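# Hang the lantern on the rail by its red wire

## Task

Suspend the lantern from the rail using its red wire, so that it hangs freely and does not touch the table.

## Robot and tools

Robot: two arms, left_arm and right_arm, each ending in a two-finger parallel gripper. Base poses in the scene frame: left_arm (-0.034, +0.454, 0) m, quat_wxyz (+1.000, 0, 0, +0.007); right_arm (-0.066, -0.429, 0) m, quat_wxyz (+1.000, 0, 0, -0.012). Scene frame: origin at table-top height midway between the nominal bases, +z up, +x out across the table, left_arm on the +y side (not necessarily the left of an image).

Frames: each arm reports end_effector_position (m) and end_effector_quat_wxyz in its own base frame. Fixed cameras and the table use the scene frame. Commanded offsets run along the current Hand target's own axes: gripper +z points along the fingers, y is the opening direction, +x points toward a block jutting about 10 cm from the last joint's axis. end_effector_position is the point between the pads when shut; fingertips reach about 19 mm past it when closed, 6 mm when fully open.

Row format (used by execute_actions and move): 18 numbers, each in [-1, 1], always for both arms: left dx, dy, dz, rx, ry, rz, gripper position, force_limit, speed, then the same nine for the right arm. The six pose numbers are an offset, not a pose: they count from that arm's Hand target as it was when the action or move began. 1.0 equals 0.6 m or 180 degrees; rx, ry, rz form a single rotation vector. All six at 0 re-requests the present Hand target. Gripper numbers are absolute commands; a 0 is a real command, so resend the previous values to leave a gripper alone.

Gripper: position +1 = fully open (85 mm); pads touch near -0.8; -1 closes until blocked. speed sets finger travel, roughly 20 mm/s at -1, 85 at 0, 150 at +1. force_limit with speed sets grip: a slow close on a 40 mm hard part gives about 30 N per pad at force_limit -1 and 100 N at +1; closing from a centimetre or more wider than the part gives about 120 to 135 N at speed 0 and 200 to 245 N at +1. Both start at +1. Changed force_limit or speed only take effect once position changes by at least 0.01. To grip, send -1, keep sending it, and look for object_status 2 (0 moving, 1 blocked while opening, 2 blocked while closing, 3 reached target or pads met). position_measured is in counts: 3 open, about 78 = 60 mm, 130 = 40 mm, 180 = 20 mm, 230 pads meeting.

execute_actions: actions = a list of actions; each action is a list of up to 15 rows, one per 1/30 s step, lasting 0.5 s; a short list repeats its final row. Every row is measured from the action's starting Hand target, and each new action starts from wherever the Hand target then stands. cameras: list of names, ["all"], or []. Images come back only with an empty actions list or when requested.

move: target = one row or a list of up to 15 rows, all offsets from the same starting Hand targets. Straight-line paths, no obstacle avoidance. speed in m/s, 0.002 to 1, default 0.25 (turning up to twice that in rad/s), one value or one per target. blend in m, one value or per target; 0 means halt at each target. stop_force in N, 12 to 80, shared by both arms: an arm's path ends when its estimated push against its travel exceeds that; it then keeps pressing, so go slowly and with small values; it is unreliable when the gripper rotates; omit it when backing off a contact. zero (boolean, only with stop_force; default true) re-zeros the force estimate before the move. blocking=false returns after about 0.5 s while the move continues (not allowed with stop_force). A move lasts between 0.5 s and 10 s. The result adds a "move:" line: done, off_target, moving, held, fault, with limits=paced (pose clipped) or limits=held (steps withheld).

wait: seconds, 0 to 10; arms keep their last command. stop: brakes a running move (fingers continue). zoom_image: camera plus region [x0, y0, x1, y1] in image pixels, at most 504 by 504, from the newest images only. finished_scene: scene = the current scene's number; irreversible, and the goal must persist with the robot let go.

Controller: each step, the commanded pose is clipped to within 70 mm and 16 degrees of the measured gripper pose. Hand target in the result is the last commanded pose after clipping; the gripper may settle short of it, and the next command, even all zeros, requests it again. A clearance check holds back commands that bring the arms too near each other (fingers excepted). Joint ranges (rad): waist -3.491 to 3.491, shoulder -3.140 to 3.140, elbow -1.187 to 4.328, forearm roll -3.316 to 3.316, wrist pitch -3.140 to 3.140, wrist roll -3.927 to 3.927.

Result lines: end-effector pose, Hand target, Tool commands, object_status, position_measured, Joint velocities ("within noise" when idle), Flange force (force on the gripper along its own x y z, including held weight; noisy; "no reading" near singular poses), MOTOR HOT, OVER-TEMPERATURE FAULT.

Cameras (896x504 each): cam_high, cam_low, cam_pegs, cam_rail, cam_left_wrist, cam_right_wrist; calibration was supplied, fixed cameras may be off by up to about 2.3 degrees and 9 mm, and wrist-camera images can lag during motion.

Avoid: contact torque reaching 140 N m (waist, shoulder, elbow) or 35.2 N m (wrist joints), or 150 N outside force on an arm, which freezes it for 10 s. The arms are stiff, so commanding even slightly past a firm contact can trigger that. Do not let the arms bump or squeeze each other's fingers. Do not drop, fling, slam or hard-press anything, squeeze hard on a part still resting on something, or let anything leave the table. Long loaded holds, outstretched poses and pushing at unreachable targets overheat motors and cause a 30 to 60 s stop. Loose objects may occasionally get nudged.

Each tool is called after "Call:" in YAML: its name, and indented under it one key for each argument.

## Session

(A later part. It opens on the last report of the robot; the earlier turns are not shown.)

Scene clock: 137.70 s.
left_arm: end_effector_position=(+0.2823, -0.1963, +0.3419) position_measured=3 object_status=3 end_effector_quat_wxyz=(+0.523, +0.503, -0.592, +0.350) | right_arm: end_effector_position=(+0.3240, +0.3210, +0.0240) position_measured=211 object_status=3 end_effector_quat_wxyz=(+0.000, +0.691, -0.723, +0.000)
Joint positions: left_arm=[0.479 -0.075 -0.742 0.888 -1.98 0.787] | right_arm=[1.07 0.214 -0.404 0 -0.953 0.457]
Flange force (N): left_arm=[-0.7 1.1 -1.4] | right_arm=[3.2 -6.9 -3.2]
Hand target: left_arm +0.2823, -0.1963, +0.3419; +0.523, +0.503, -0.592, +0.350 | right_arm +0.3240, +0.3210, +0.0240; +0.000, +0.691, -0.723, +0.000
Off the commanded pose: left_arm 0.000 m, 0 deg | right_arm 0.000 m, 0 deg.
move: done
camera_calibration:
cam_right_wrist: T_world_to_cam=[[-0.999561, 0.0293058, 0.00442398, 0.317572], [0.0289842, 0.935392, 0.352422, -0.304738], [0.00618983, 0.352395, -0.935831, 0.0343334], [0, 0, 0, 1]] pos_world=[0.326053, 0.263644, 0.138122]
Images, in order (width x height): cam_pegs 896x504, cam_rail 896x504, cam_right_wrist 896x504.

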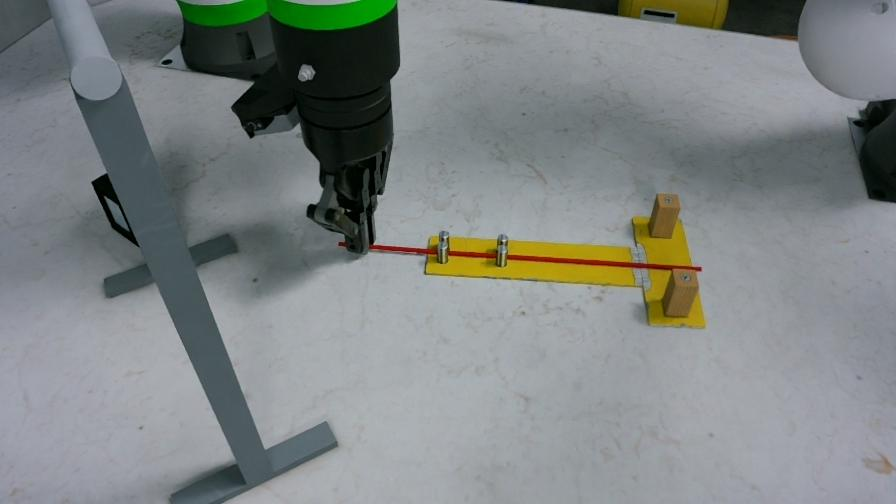

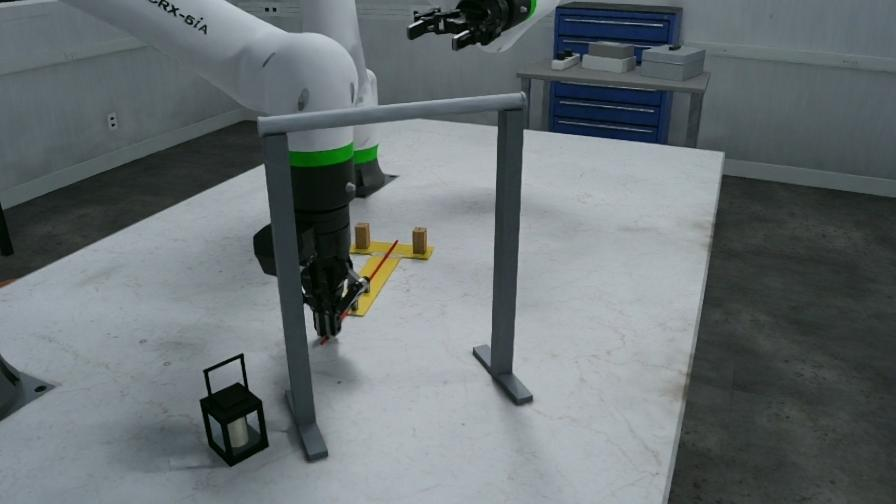

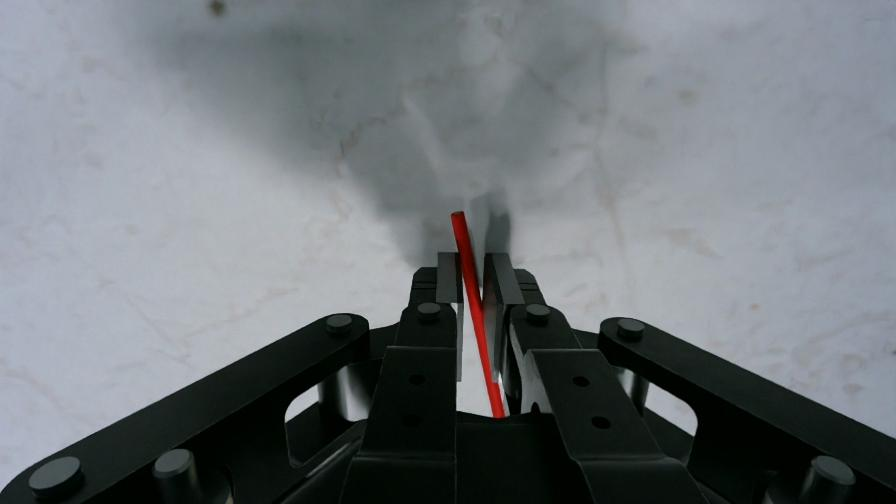

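Call:
zoom_image:
  camera: "cam_pegs"
  region: [320, 180, 520, 300]

Call:
zoom_image:
  camera: "cam_pegs"
  region: [500, 180, 720, 340]

Scaled by 2.520.

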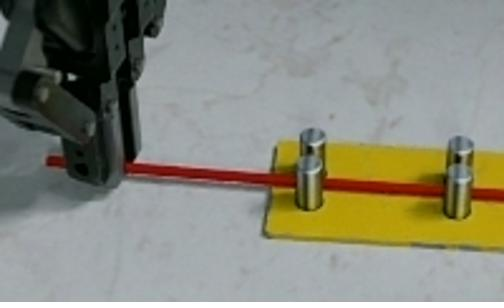

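Scaled by 2.291.

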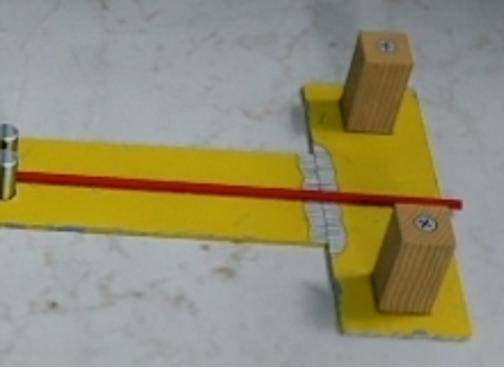

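Call:
move:
  target: [0.0935,0.0883,0.02,0.03,-0.4323,0.0242,1,1,1,0,0,0,0,0,0,-0.65,-0.5,-0.5]
  speed: 0.3
  cameras: []

Scene clock: 209.57 s.
left_arm: end_effector_position=(+0.2312, -0.2074, +0.3998) position_measured=3 object_status=3 end_effector_quat_wxyz=(+0.000, -0.612, +0.791, +0.000) | right_arm: end_effector_position=(+0.3240, +0.3210, +0.0240) position_measured=211 object_status=3 end_effector_quat_wxyz=(+0.000, +0.691, -0.723, +0.000)
Joint positions: left_arm=[-0.299 -0.311 0.013 0 -1.895 1.617] | right_arm=[1.07 0.214 -0.404 0 -0.953 0.457]
Flange force (N): left_arm=[-2.2 0.2 0.8] | right_arm=[3.2 -6.4 -3.6]
Hand target: left_arm +0.2311, -0.2074, +0.3998; +0.000, -0.612, +0.791, +0.000 | right_arm +0.3240, +0.3210, +0.0240; +0.000, +0.691, -0.723, +0.000
Off the commanded pose: left_arm 0.000 m, 0 deg | right_arm 0.000 m, 0 deg.
move: done
No camera images: "cameras" was empty.

Call:
move:
  target:
    - [0.08,-0.03,0.05,0,0,0.5,1,1,1,0,0,0,0,0,0,-0.65,-0.5,-0.5]
    - [0.2652,-0.1358,0.4,0.0908,-0.0191,0.8641,1,1,1,0,0,0,0,0,0,-0.65,-0.5,-0.5]
  speed: 0.35
  blend: [0.02,0]
  cameras: ["cam_left_wrist","cam_pegs","cam_high"]

Scene clock: 222.10 s.
left_arm: end_effector_position=(+0.2702, -0.3819, +0.1599) position_measured=3 object_status=3 end_effector_quat_wxyz=(+0.080, +0.644, +0.758, -0.068) | right_arm: end_effector_position=(+0.3240, +0.3210, +0.0240) position_measured=211 object_status=3 end_effector_quat_wxyz=(+0.000, +0.691, -0.723, +0.000)
Joint positions: left_arm=[-0.568 -0.051 -0.408 0.177 -1.079 -0.915] | right_arm=[1.07 0.214 -0.404 0 -0.953 0.457]
Flange force (N): left_arm=[-0.2 0.6 0.9] | right_arm=[2.9 -7.4 -3.0]
Hand target: left_arm +0.2702, -0.3819, +0.1598; +0.080, +0.644, +0.758, -0.068 | right_arm +0.3240, +0.3210, +0.0240; +0.000, +0.691, -0.723, +0.000
Off the commanded pose: left_arm 0.000 m, 0 deg | right_arm 0.000 m, 0 deg.
move: done
camera_calibration:
cam_left_wrist: T_world_to_cam=[[0.984027, 0.1777, 0.0106544, -0.193816], [0.147163, -0.845687, 0.512989, -0.422487], [0.100168, -0.503227, -0.858329, 0.0498799], [0, 0, 0, 1]] pos_world=[0.247899, -0.29775, 0.26161]
Images, in order (width x height): cam_high 896x504, cam_pegs 896x504, cam_left_wrist 896x504.

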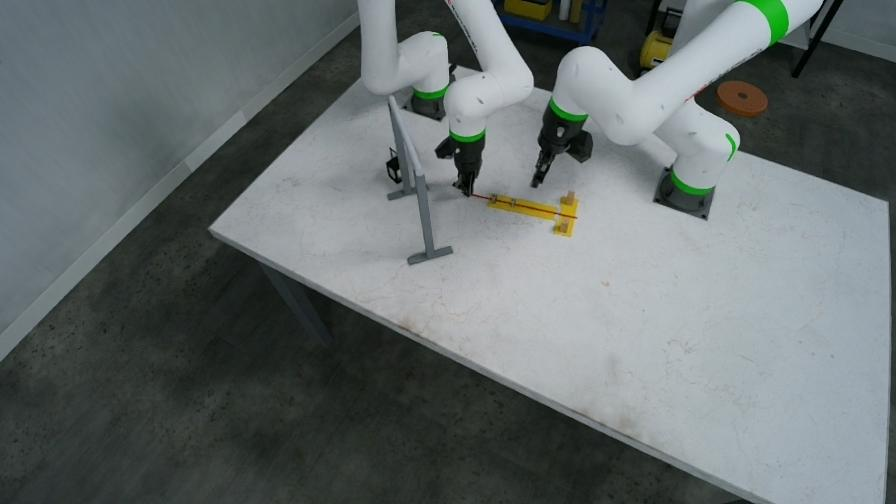

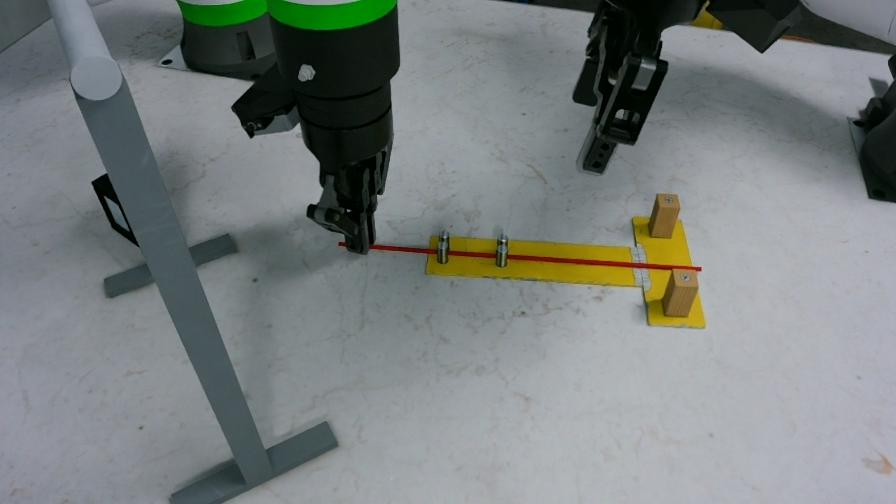

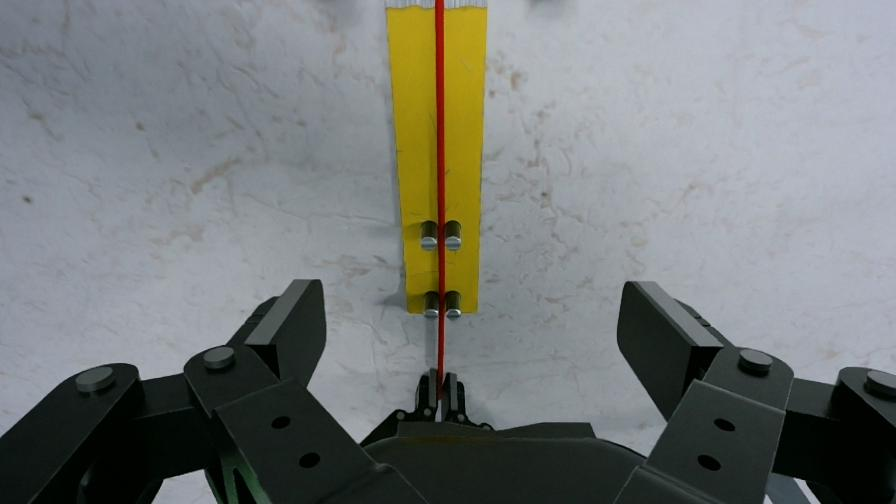

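Call:
move:
  target: [0.0582,-0.0145,0.1577,0,0,0,0.43,0,0,0,0,0,0,0,0,-0.65,-0.5,-0.5]
  speed: 0.15
  cameras: ["cam_left_wrist","cam_pegs","cam_rail"]

Call:
zoom_image:
  camera: "cam_pegs"
  region: [500, 130, 720, 320]

Scene clock: 231.33 s.
left_arm: end_effector_position=(+0.2593, -0.3690, +0.0601) position_measured=75 object_status=3 end_effector_quat_wxyz=(+0.080, +0.644, +0.758, -0.068) | right_arm: end_effector_position=(+0.3240, +0.3210, +0.0240) position_measured=211 object_status=3 end_effector_quat_wxyz=(+0.000, +0.691, -0.723, +0.000)
Joint positions: left_arm=[-0.558 0.019 -0.607 0.217 -0.817 -0.991] | right_arm=[1.07 0.214 -0.404 0 -0.953 0.457]
Flange force (N): left_arm=[1.0 1.4 0.6] | right_arm=[3.2 -6.9 -3.5]
Hand target: left_arm +0.2593, -0.3690, +0.0600; +0.080, +0.644, +0.758, -0.068 | right_arm +0.3240, +0.3210, +0.0240; +0.000, +0.691, -0.723, +0.000
Off the commanded pose: left_arm 0.000 m, 0 deg | right_arm 0.000 m, 0 deg.
move: done
camera_calibration:
cam_left_wrist: T_world_to_cam=[[0.984013, 0.177782, 0.0106021, -0.184284], [0.14726, -0.84567, 0.512989, -0.358796], [0.100166, -0.503226, -0.85833, -0.0281972], [0, 0, 0, 1]] pos_world=[0.236999, -0.28485, 0.16181]
Images, in order (width x height): cam_pegs 896x504, cam_rail 896x504, cam_left_wrist 896x504.

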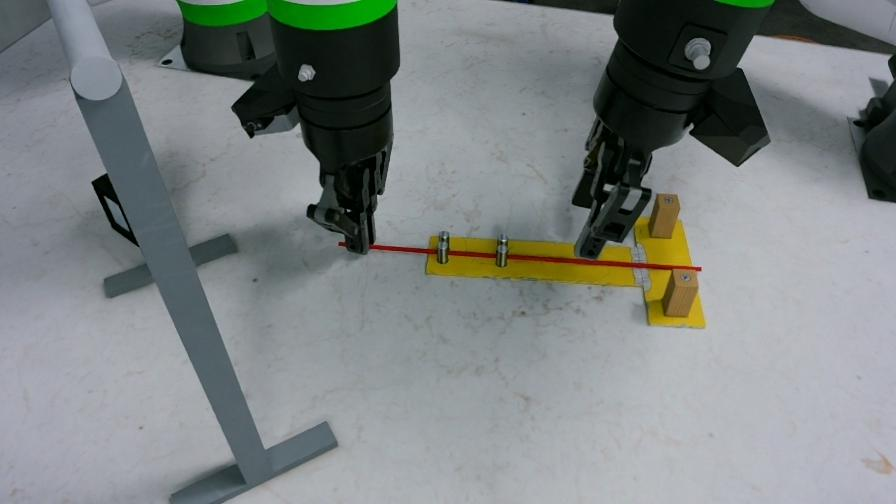

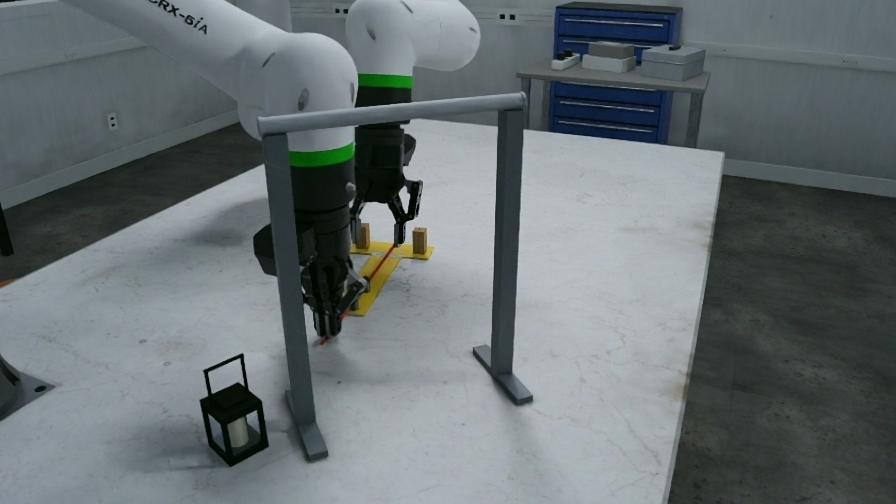

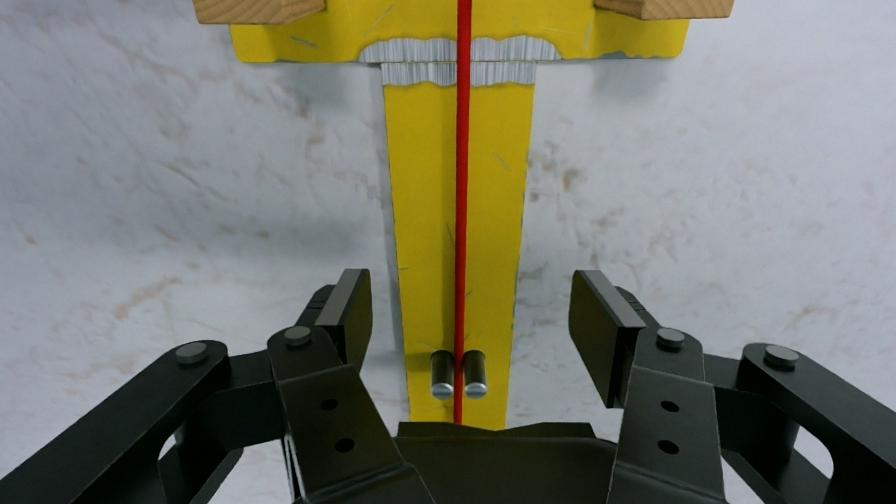

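Scaled by 2.291.

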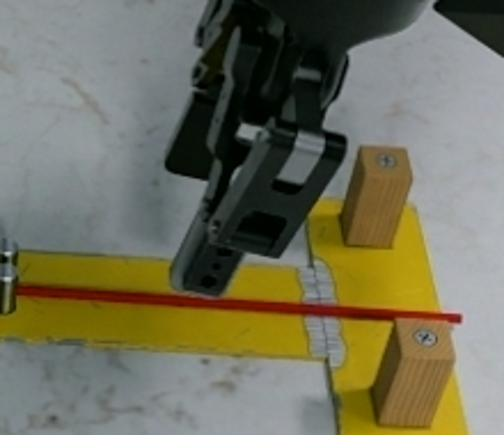

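Call:
move:
  target: [0.0149,-0.0038,0.0701,0,0,0,0.43,0,0,0,0,0,0,0,0,-0.65,-0.5,-0.5]
  speed: 0.02
  stop_force: 12
  cameras: ["cam_left_wrist","cam_pegs"]

Call:
zoom_image:
  camera: "cam_pegs"
  region: [520, 180, 700, 300]

Call:
zoom_image:
  camera: "cam_left_wrist"
  region: [320, 200, 620, 430]

Scene clock: 239.63 s.
left_arm: end_effector_position=(+0.2570, -0.3694, +0.0170) position_measured=75 object_status=3 end_effector_quat_wxyz=(+0.080, +0.644, +0.758, -0.068) | right_arm: end_effector_position=(+0.3240, +0.3210, +0.0240) position_measured=211 object_status=3 end_effector_quat_wxyz=(+0.000, +0.691, -0.723, +0.000)
Joint positions: left_arm=[-0.564 0.088 -0.665 0.246 -0.693 -1.026] | right_arm=[1.07 0.214 -0.404 0 -0.953 0.457]
Flange force (N): left_arm=[0.7 1.7 0.9] | right_arm=[3.0 -7.0 -3.3]
Hand target: left_arm +0.2570, -0.3694, +0.0170; +0.080, +0.644, +0.758, -0.068 | right_arm +0.3240, +0.3210, +0.0240; +0.000, +0.691, -0.723, +0.000
Off the commanded pose: left_arm 0.000 m, 0 deg | right_arm 0.000 m, 0 deg.
move: done
camera_calibration:
cam_left_wrist: T_world_to_cam=[[0.984013, 0.177782, 0.0106021, -0.181592], [0.14726, -0.84567, 0.512989, -0.336752], [0.100166, -0.503226, -0.85833, -0.0650863], [0, 0, 0, 1]] pos_world=[0.234799, -0.28525, 0.11881]
Images, in order (width x height): cam_pegs 896x504, cam_left_wrist 896x504.

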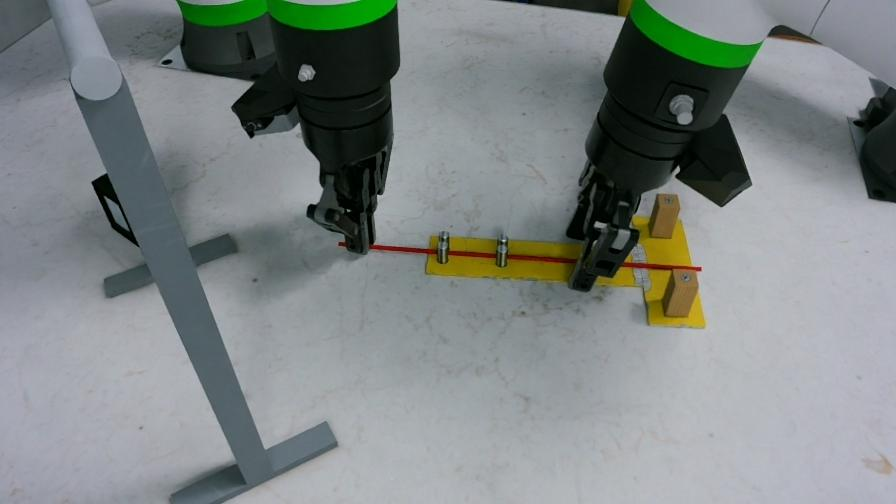

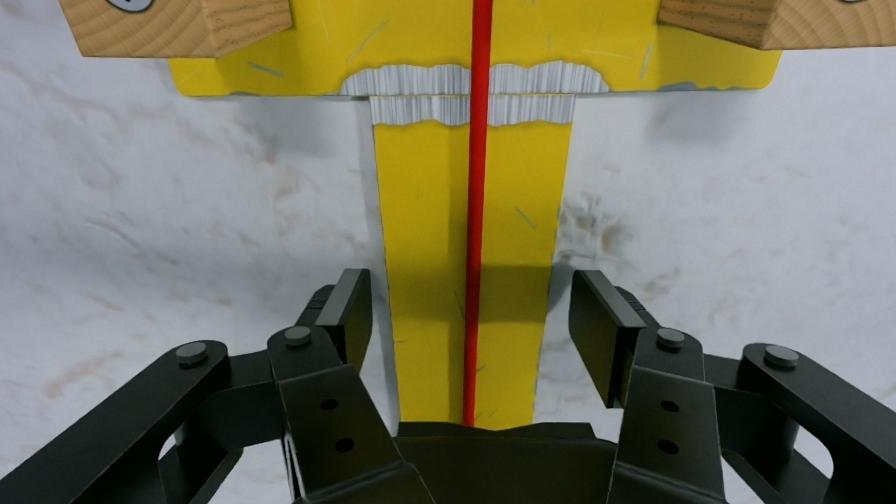

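Scaled by 2.800.

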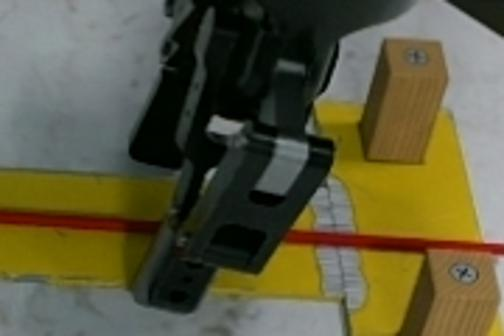

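Scaled by 1.680.

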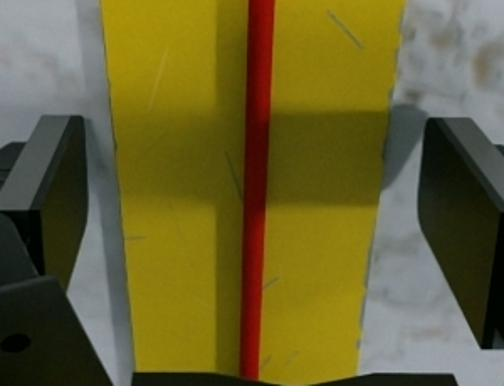

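Call:
move:
  target: [0.0035,0,0.0163,0,0,0,0.43,0,0,0,0,0,0,0,0,-0.65,-0.5,-0.5]
  speed: 0.008
  stop_force: 12
  cameras: ["cam_left_wrist","cam_pegs"]

Call:
zoom_image:
  camera: "cam_pegs"
  region: [520, 180, 700, 300]

Scene clock: 246.70 s.
left_arm: end_effector_position=(+0.2571, -0.3695, +0.0138) position_measured=75 object_status=3 end_effector_quat_wxyz=(+0.080, +0.644, +0.758, -0.068) | right_arm: end_effector_position=(+0.3240, +0.3210, +0.0240) position_measured=211 object_status=3 end_effector_quat_wxyz=(+0.000, +0.691, -0.723, +0.000)
Joint positions: left_arm=[-0.564 0.094 -0.668 0.25 -0.683 -1.03] | right_arm=[1.07 0.214 -0.404 0 -0.953 0.457]
Flange force (N): left_arm=[-0.8 0.5 -22.5] | right_arm=[3.0 -7.0 -3.3]
Hand target: left_arm +0.2571, -0.3694, +0.0138; +0.080, +0.644, +0.758, -0.068 (not the last commanded pose) | right_arm +0.3240, +0.3210, +0.0240; +0.000, +0.691, -0.723, +0.000
Off the commanded pose: left_arm 0.007 m, 0 deg | right_arm 0.000 m, 0 deg.
move: contact (left_arm)
camera_calibration:
cam_left_wrist: T_world_to_cam=[[0.983991, 0.177898, 0.0107203, -0.181533], [0.147275, -0.845537, 0.513203, -0.3351], [0.100362, -0.503408, -0.8582, -0.067946], [0, 0, 0, 1]] pos_world=[0.234798, -0.28525, 0.115609]
Images, in order (width x height): cam_pegs 896x504, cam_left_wrist 896x504.

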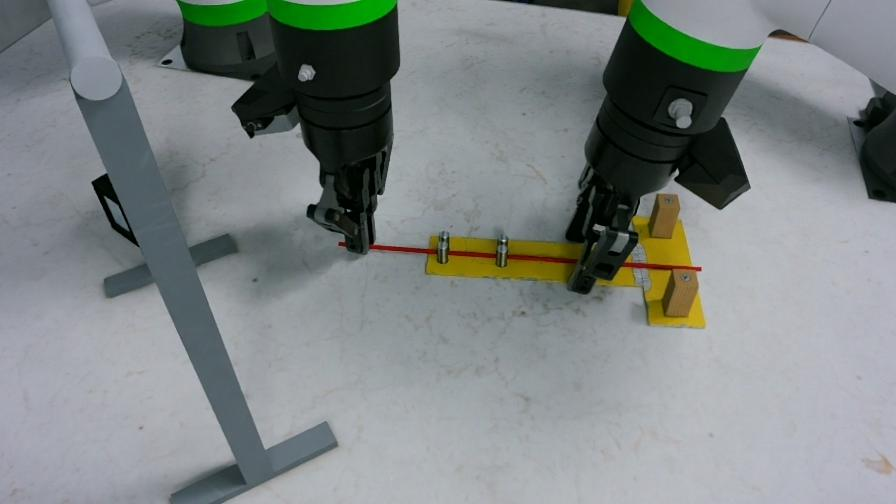

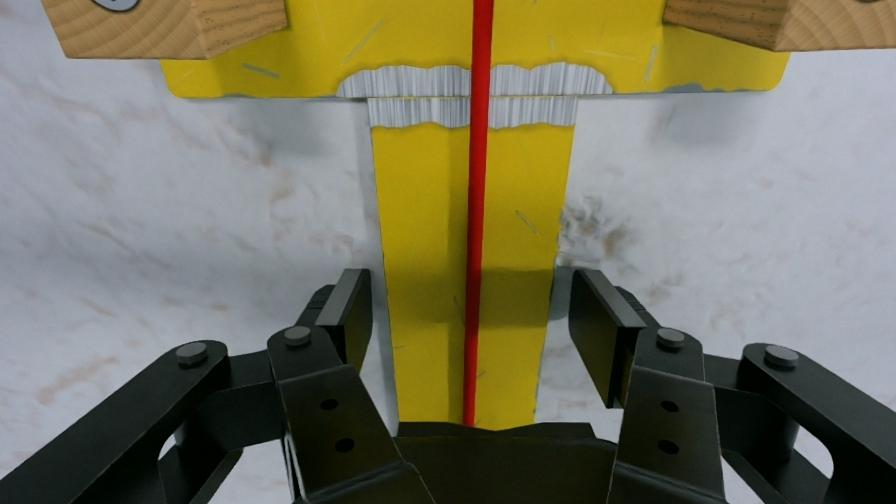

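Scaled by 2.800.

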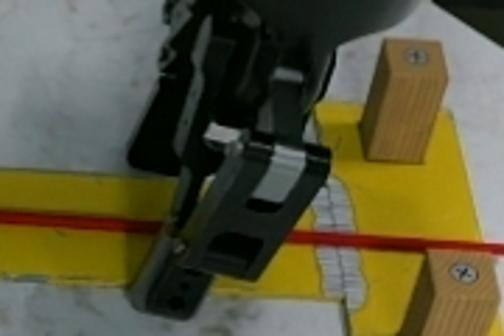

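Call:
move:
  target:
    - [-0.0015,0,-0.0072,0,0,-0.0056,0.43,0.3,-1,0,0,0,0,0,0,-0.65,-0.5,-0.5]
    - [-0.0015,0,-0.0072,0,0,-0.0056,-1,0.3,-1,0,0,0,0,0,0,-0.65,-0.5,-0.5]
  speed: 0.03
  cameras: ["cam_left_wrist","cam_pegs","cam_right_wrist"]

Scene clock: 252.47 s.
left_arm: end_effector_position=(+0.2571, -0.3694, +0.0183) position_measured=115 object_status=0 end_effector_quat_wxyz=(+0.079, +0.638, +0.763, -0.069) | right_arm: end_effector_position=(+0.3240, +0.3210, +0.0240) position_measured=211 object_status=3 end_effector_quat_wxyz=(+0.000, +0.691, -0.723, +0.000)
Joint positions: left_arm=[-0.564 0.086 -0.663 0.246 -0.696 -1.007] | right_arm=[1.07 0.214 -0.404 0 -0.953 0.457]
Flange force (N): left_arm=[6.6 -4.6 -34.1] | right_arm=[3.0 -6.5 -3.4]
Hand target: left_arm +0.2571, -0.3694, +0.0182; +0.079, +0.638, +0.763, -0.069 | right_arm +0.3240, +0.3210, +0.0240; +0.000, +0.691, -0.723, +0.000
Off the commanded pose: left_arm 0.000 m, 0 deg | right_arm 0.000 m, 0 deg.
move: done
camera_calibration:
cam_left_wrist: T_world_to_cam=[[0.980817, 0.194804, 0.00703425, -0.174498], [0.163657, -0.842526, 0.513192, -0.340488], [0.105899, -0.502197, -0.858245, -0.0650787], [0, 0, 0, 1]] pos_world=[0.233766, -0.285559, 0.12011]
cam_right_wrist: T_world_to_cam=[[-0.99956, 0.0293422, 0.00432777, 0.317576], [0.0289849, 0.935424, 0.352337, -0.304735], [0.00629002, 0.352307, -0.935863, 0.0343277], [0, 0, 0, 1]] pos_world=[0.326053, 0.263644, 0.138121]
Images, in order (width x height): cam_pegs 896x504, cam_left_wrist 896x504, cam_right_wrist 896x504.

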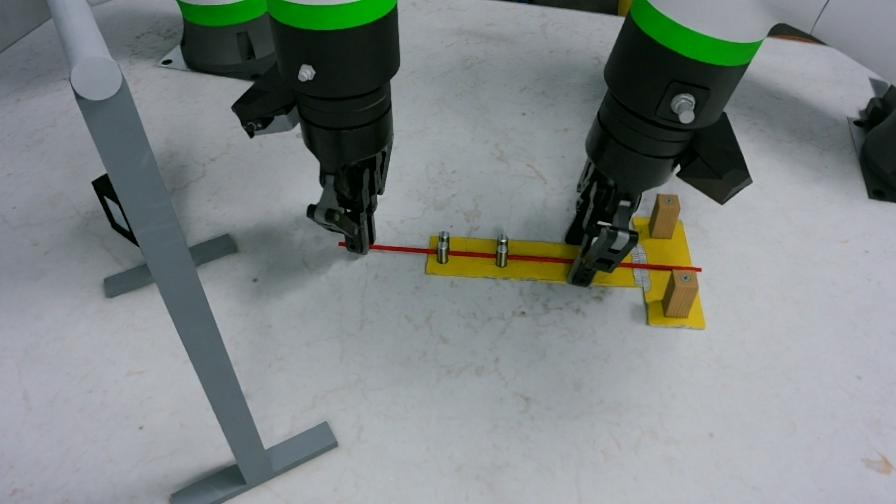

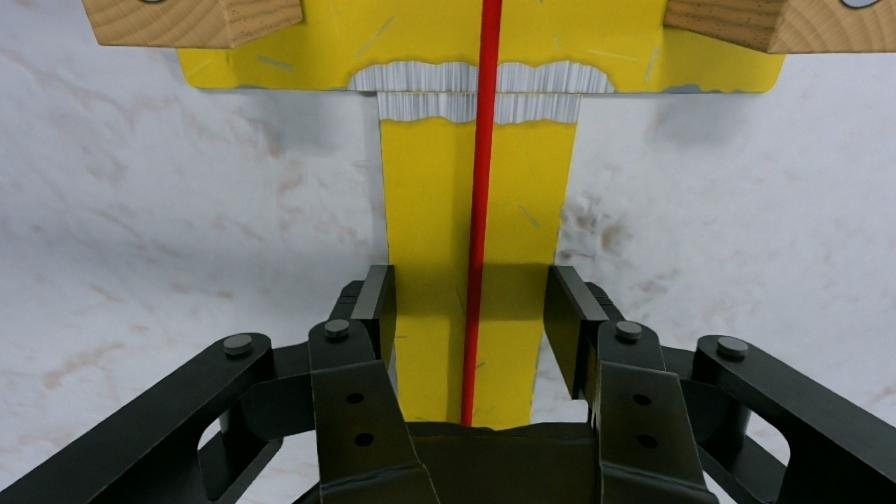

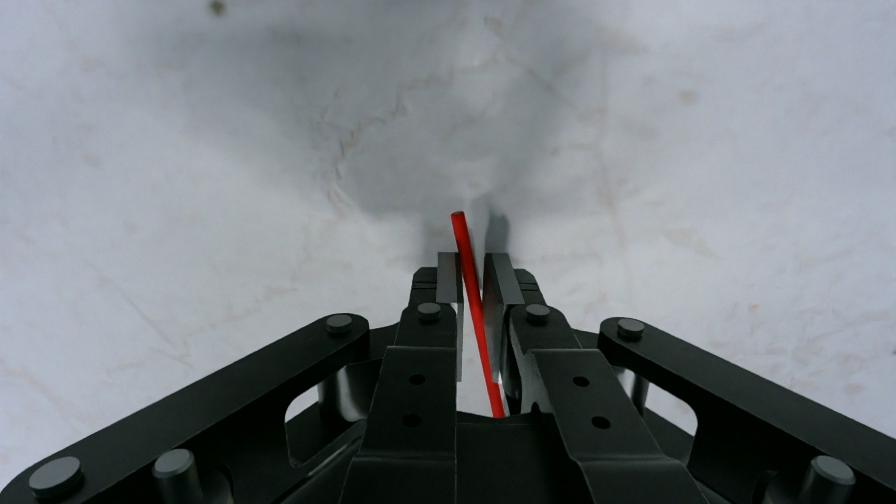

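Call:
move:
  target: [-0.0004,0,-0.0017,0,0,0,-1,0.3,-1,0,0,0,0,0,0,-0.65,-0.5,-0.5]
  speed: 0.01
  cameras: []

Scene clock: 255.60 s.
left_arm: end_effector_position=(+0.2571, -0.3695, +0.0193) position_measured=115 object_status=2 end_effector_quat_wxyz=(+0.079, +0.638, +0.763, -0.069) | right_arm: end_effector_position=(+0.3240, +0.3210, +0.0240) position_measured=211 object_status=3 end_effector_quat_wxyz=(+0.000, +0.691, -0.723, +0.000)
Joint positions: left_arm=[-0.564 0.084 -0.662 0.245 -0.699 -1.006] | right_arm=[1.07 0.214 -0.404 0 -0.953 0.457]
Flange force (N): left_arm=[2.1 1.3 2.4] | right_arm=[3.1 -6.8 -3.1]
Hand target: left_arm +0.2571, -0.3694, +0.0193; +0.079, +0.638, +0.763, -0.069 | right_arm +0.3240, +0.3210, +0.0240; +0.000, +0.691, -0.723, +0.000
Off the commanded pose: left_arm 0.000 m, 0 deg | right_arm 0.000 m, 0 deg.
move: done
No camera images: "cameras" was empty.

Call:
move:
  target:
    - [0,0,0,0,0,0,-1,0.3,-1,0.0018,0.0618,0,0,0,0.0833,-0.65,-0.5,-0.5]
    - [0,0,0,0,0,0,-1,0.3,-1,-0.011,0.0923,0,0,0,0.1667,-0.65,-0.5,-0.5]
  speed: 0.025
  blend: [0.004,0]
  cameras: ["cam_left_wrist","cam_pegs","cam_right_wrist"]

Scene clock: 279.77 s.
left_arm: end_effector_position=(+0.2571, -0.3694, +0.0193) position_measured=115 object_status=2 end_effector_quat_wxyz=(+0.079, +0.638, +0.763, -0.069) | right_arm: end_effector_position=(+0.2706, +0.3292, +0.0240) position_measured=211 object_status=3 end_effector_quat_wxyz=(+0.000, -0.491, +0.871, +0.000)
Joint positions: left_arm=[-0.564 0.084 -0.662 0.245 -0.699 -1.006] | right_arm=[1.193 0.145 -0.487 0 -0.939 -0.166]
Flange force (N): left_arm=[2.6 0.2 2.4] | right_arm=[-1.4 -9.4 -3.4]
Hand target: left_arm +0.2571, -0.3694, +0.0193; +0.079, +0.638, +0.763, -0.069 | right_arm +0.2706, +0.3292, +0.0240; +0.000, -0.491, +0.871, +0.000 (not the last commanded pose)
Off the commanded pose: left_arm 0.000 m, 0 deg | right_arm 0.002 m, 1 deg.
move: done (path cut at 10 s); path passed 1 of 2 targets
camera_calibration:
cam_left_wrist: T_world_to_cam=[[0.980826, 0.194762, 0.00696762, -0.174512], [0.163665, -0.842576, 0.513107, -0.341007], [0.105805, -0.502128, -0.858296, -0.0641727], [0, 0, 0, 1]] pos_world=[0.233766, -0.285559, 0.12111]
cam_right_wrist: T_world_to_cam=[[-0.863407, 0.504493, 0.00398037, 0.070733], [0.473385, 0.80739, 0.352176, -0.389016], [0.174457, 0.305956, -0.935925, 0.001494], [0, 0, 0, 1]] pos_world=[0.244965, 0.277946, 0.138119]
Images, in order (width x height): cam_pegs 896x504, cam_left_wrist 896x504, cam_right_wrist 896x504.

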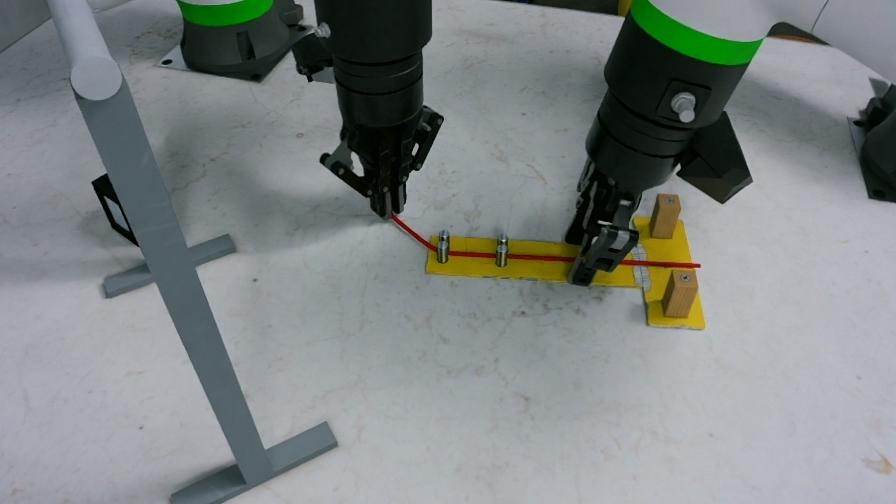

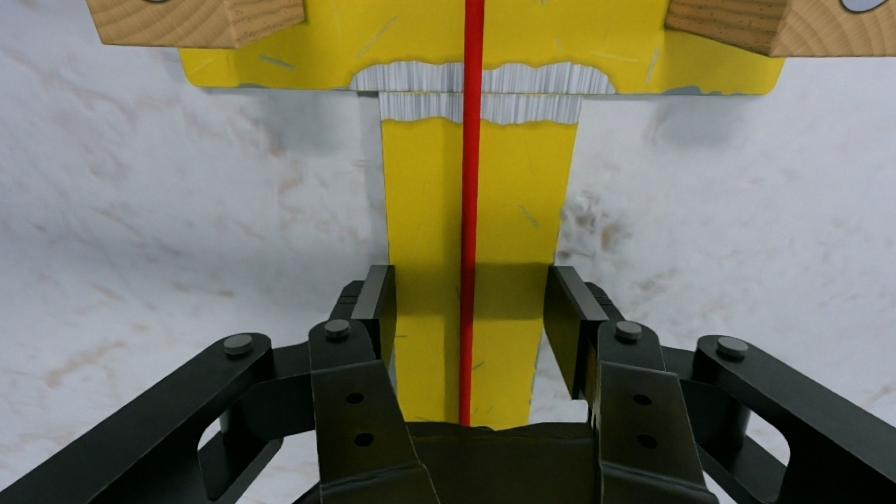

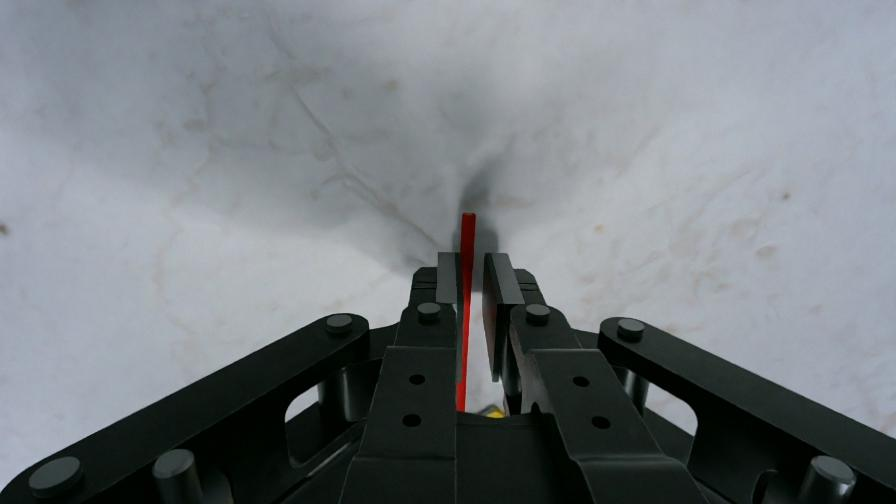

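Call:
move:
  target:
    - [0,0,0,0,0,0,-1,0.3,-1,-0.0047,0.0353,0,0,0,0.0911,-0.65,-0.5,-0.5]
    - [0,0,0,0,0,0,-1,0.3,-1,-0.0175,0.0642,0,0,0,0.1744,-0.65,-0.5,-0.5]
    - [0,0,0,0,0,0,-1,0.3,-1,-0.0368,0.0882,0,0,0,0.2578,-0.65,-0.5,-0.5]
    - [0,0,0,0,0,0,-1,0.3,-1,-0.0615,0.1058,0,0,0,0.3411,-0.65,-0.5,-0.5]
  speed: 0.08
  blend: [0.004,0.004,0.004,0]
  cameras: ["cam_left_wrist","cam_pegs","cam_right_wrist","cam_high"]

Scene clock: 294.90 s.
left_arm: end_effector_position=(+0.2571, -0.3694, +0.0193) position_measured=115 object_status=2 end_effector_quat_wxyz=(+0.079, +0.638, +0.763, -0.069) | right_arm: end_effector_position=(+0.2354, +0.3937, +0.0240) position_measured=211 object_status=3 end_effector_quat_wxyz=(+0.000, +0.022, +1.000, +0.000)
Joint positions: left_arm=[-0.564 0.084 -0.662 0.245 -0.699 -1.006] | right_arm=[1.319 0.22 -0.397 -0.001 -0.955 -1.364]
Flange force (N): left_arm=[4.9 0.2 2.4] | right_arm=[-9.1 -4.2 -3.5]
Hand target: left_arm +0.2571, -0.3694, +0.0193; +0.079, +0.638, +0.763, -0.069 | right_arm +0.2354, +0.3937, +0.0240; +0.000, +0.022, +1.000, +0.000
Off the commanded pose: left_arm 0.000 m, 0 deg | right_arm 0.000 m, 0 deg.
move: done
camera_calibration:
cam_left_wrist: T_world_to_cam=[[0.980826, 0.194762, 0.00696762, -0.174512], [0.163665, -0.842576, 0.513107, -0.341007], [0.105805, -0.502128, -0.858296, -0.0641727], [0, 0, 0, 1]] pos_world=[0.233766, -0.285559, 0.12111]
cam_right_wrist: T_world_to_cam=[[0.0296728, 0.999555, 0.00317351, -0.397292], [0.935382, -0.0288868, 0.352457, -0.203904], [0.352392, -0.00748995, -0.935823, 0.0694448], [0, 0, 0, 1]] pos_world=[0.178045, 0.391745, 0.138116]
Images, in order (width x height): cam_high 896x504, cam_pegs 896x504, cam_left_wrist 896x504, cam_right_wrist 896x504.

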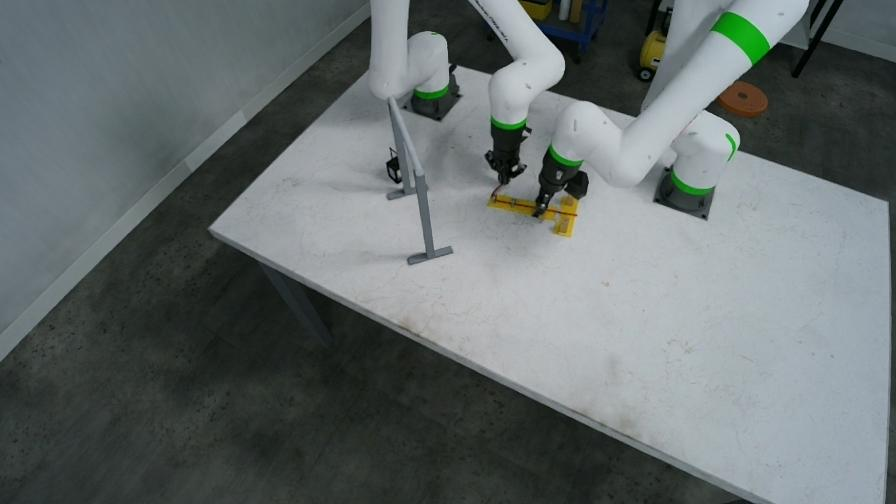

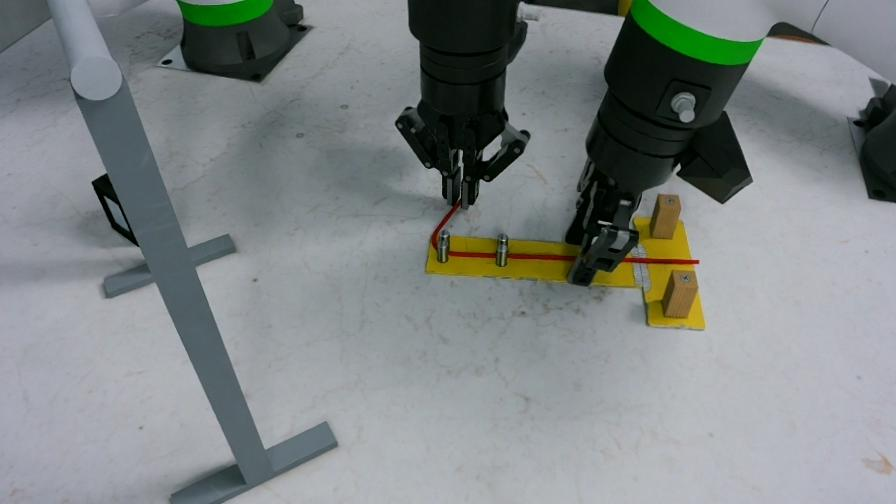

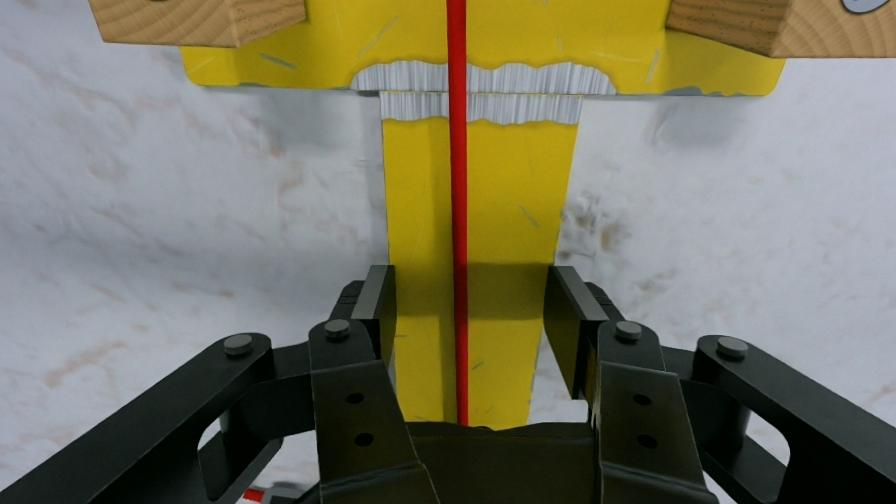

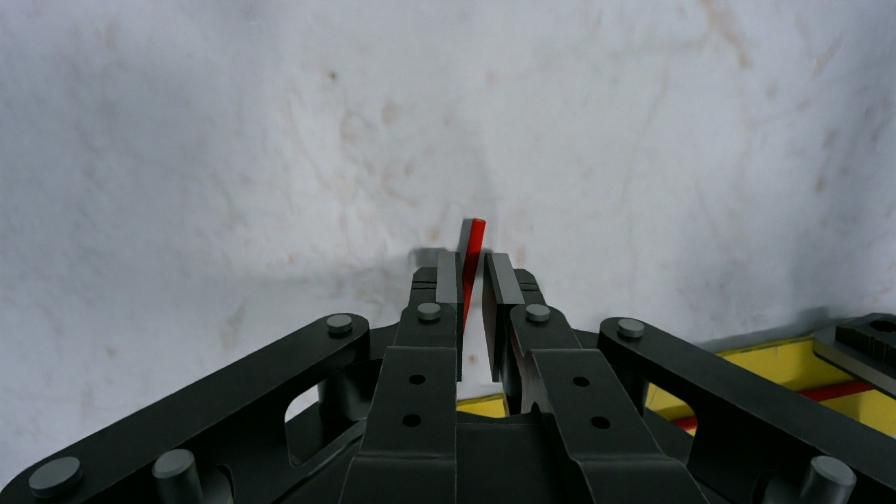

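Call:
move:
  target:
    - [0,0,0,0,0,0,0.43,0.3,-0.5,0,0,0,0,0,0,-0.65,-0.5,-0.5]
    - [0.0457,0,-0.0097,0,0,0,0.43,0.3,-0.5,0,0,0,0,0,0,-0.65,-0.5,-0.5]
    - [0.0457,0,-0.0097,0,0,0,-1,0.3,-1,0,0,0,0,0,0,-0.65,-0.5,-0.5]
  speed: 0.03
  cameras: ["cam_left_wrist","cam_pegs"]

Scene clock: 310.03 s.
left_arm: end_effector_position=(+0.2535, -0.3438, +0.0220) position_measured=227 object_status=0 end_effector_quat_wxyz=(+0.082, +0.636, +0.764, -0.070) | right_arm: end_effector_position=(+0.2354, +0.3937, +0.0240) position_measured=211 object_status=3 end_effector_quat_wxyz=(+0.000, +0.022, +1.000, +0.000)
Joint positions: left_arm=[-0.506 0.02 -0.728 0.263 -0.703 -1.073] | right_arm=[1.319 0.22 -0.397 0 -0.955 -1.364]
Flange force (N): left_arm=[-7.7 0.1 -41.3] | right_arm=[-6.8 -2.3 -3.6]
Flange force when the fault began (N): left_arm=[-21.6 4.5 -156.6]
Hand target: left_arm +0.2535, -0.3438, +0.0220; +0.082, +0.636, +0.764, -0.070 (not the last commanded pose) | right_arm +0.2354, +0.3937, +0.0240; +0.000, +0.022, +1.000, +0.000
Tool commands: left_gripper/position=-1.0 left_gripper/force_limit=+0.301961 left_gripper/speed=-1.0 right_gripper/position=-0.65 right_gripper/force_limit=-0.5 right_gripper/speed=-0.5
Off the commanded pose: left_arm 0.004 m, 0 deg | right_arm 0.000 m, 0 deg.
FORCE FAULT: contact force on the left arm reached its limit, and that arm stopped. The contact can be on any part of that arm, not only on its tool. That arm's remaining commands of this call were not run. That arm is still stopped at the end of this call. That arm stays stopped for about 8 more seconds. Until then a move that you send moves the other arm only, and its call returns only when the move has ended. Once the stop has ended, the next robot result says so. If the stop ends while you think or write, that arm runs what you send next, counted from a new Hand target: where the arm stands when the stop ends. While its stop runs, that arm takes no new command, but its gripper still runs the gripper command that each later call begins with. Until it ends, the stop uses up actions while you think or wait. An arm that is not stopped still takes commands.
move: fault (left_arm)
camera_calibration:
cam_left_wrist: T_world_to_cam=[[0.979912, 0.199284, 0.00765483, -0.174102], [0.16646, -0.838443, 0.518945, -0.319576], [0.109836, -0.507246, -0.854773, -0.0514535], [0, 0, 0, 1]] pos_world=[0.229452, -0.25935, 0.123194]
Images, in order (width x height): cam_pegs 896x504, cam_left_wrist 896x504.

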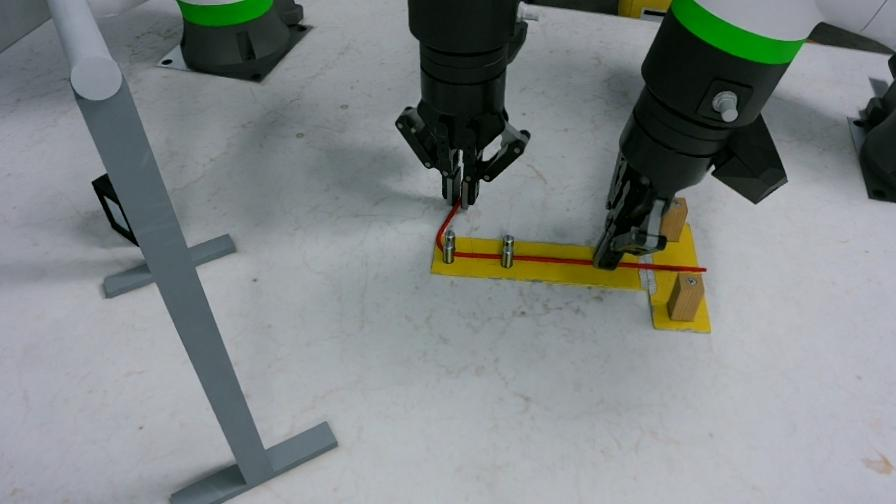

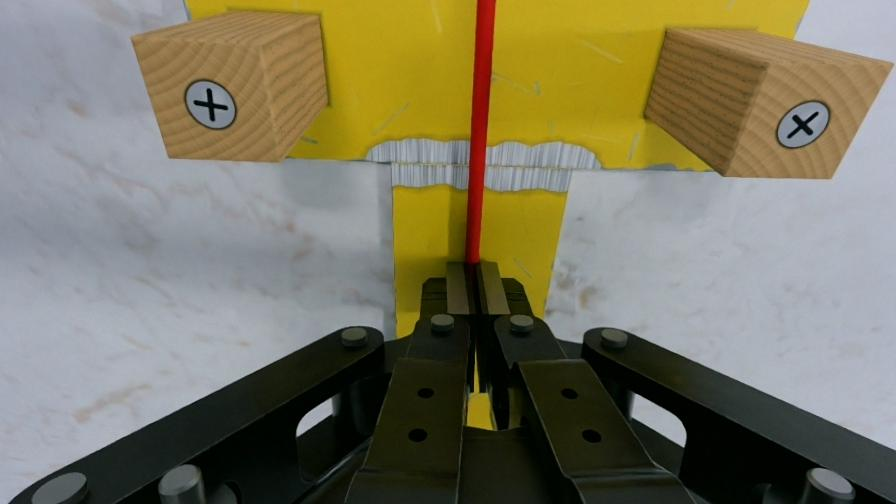

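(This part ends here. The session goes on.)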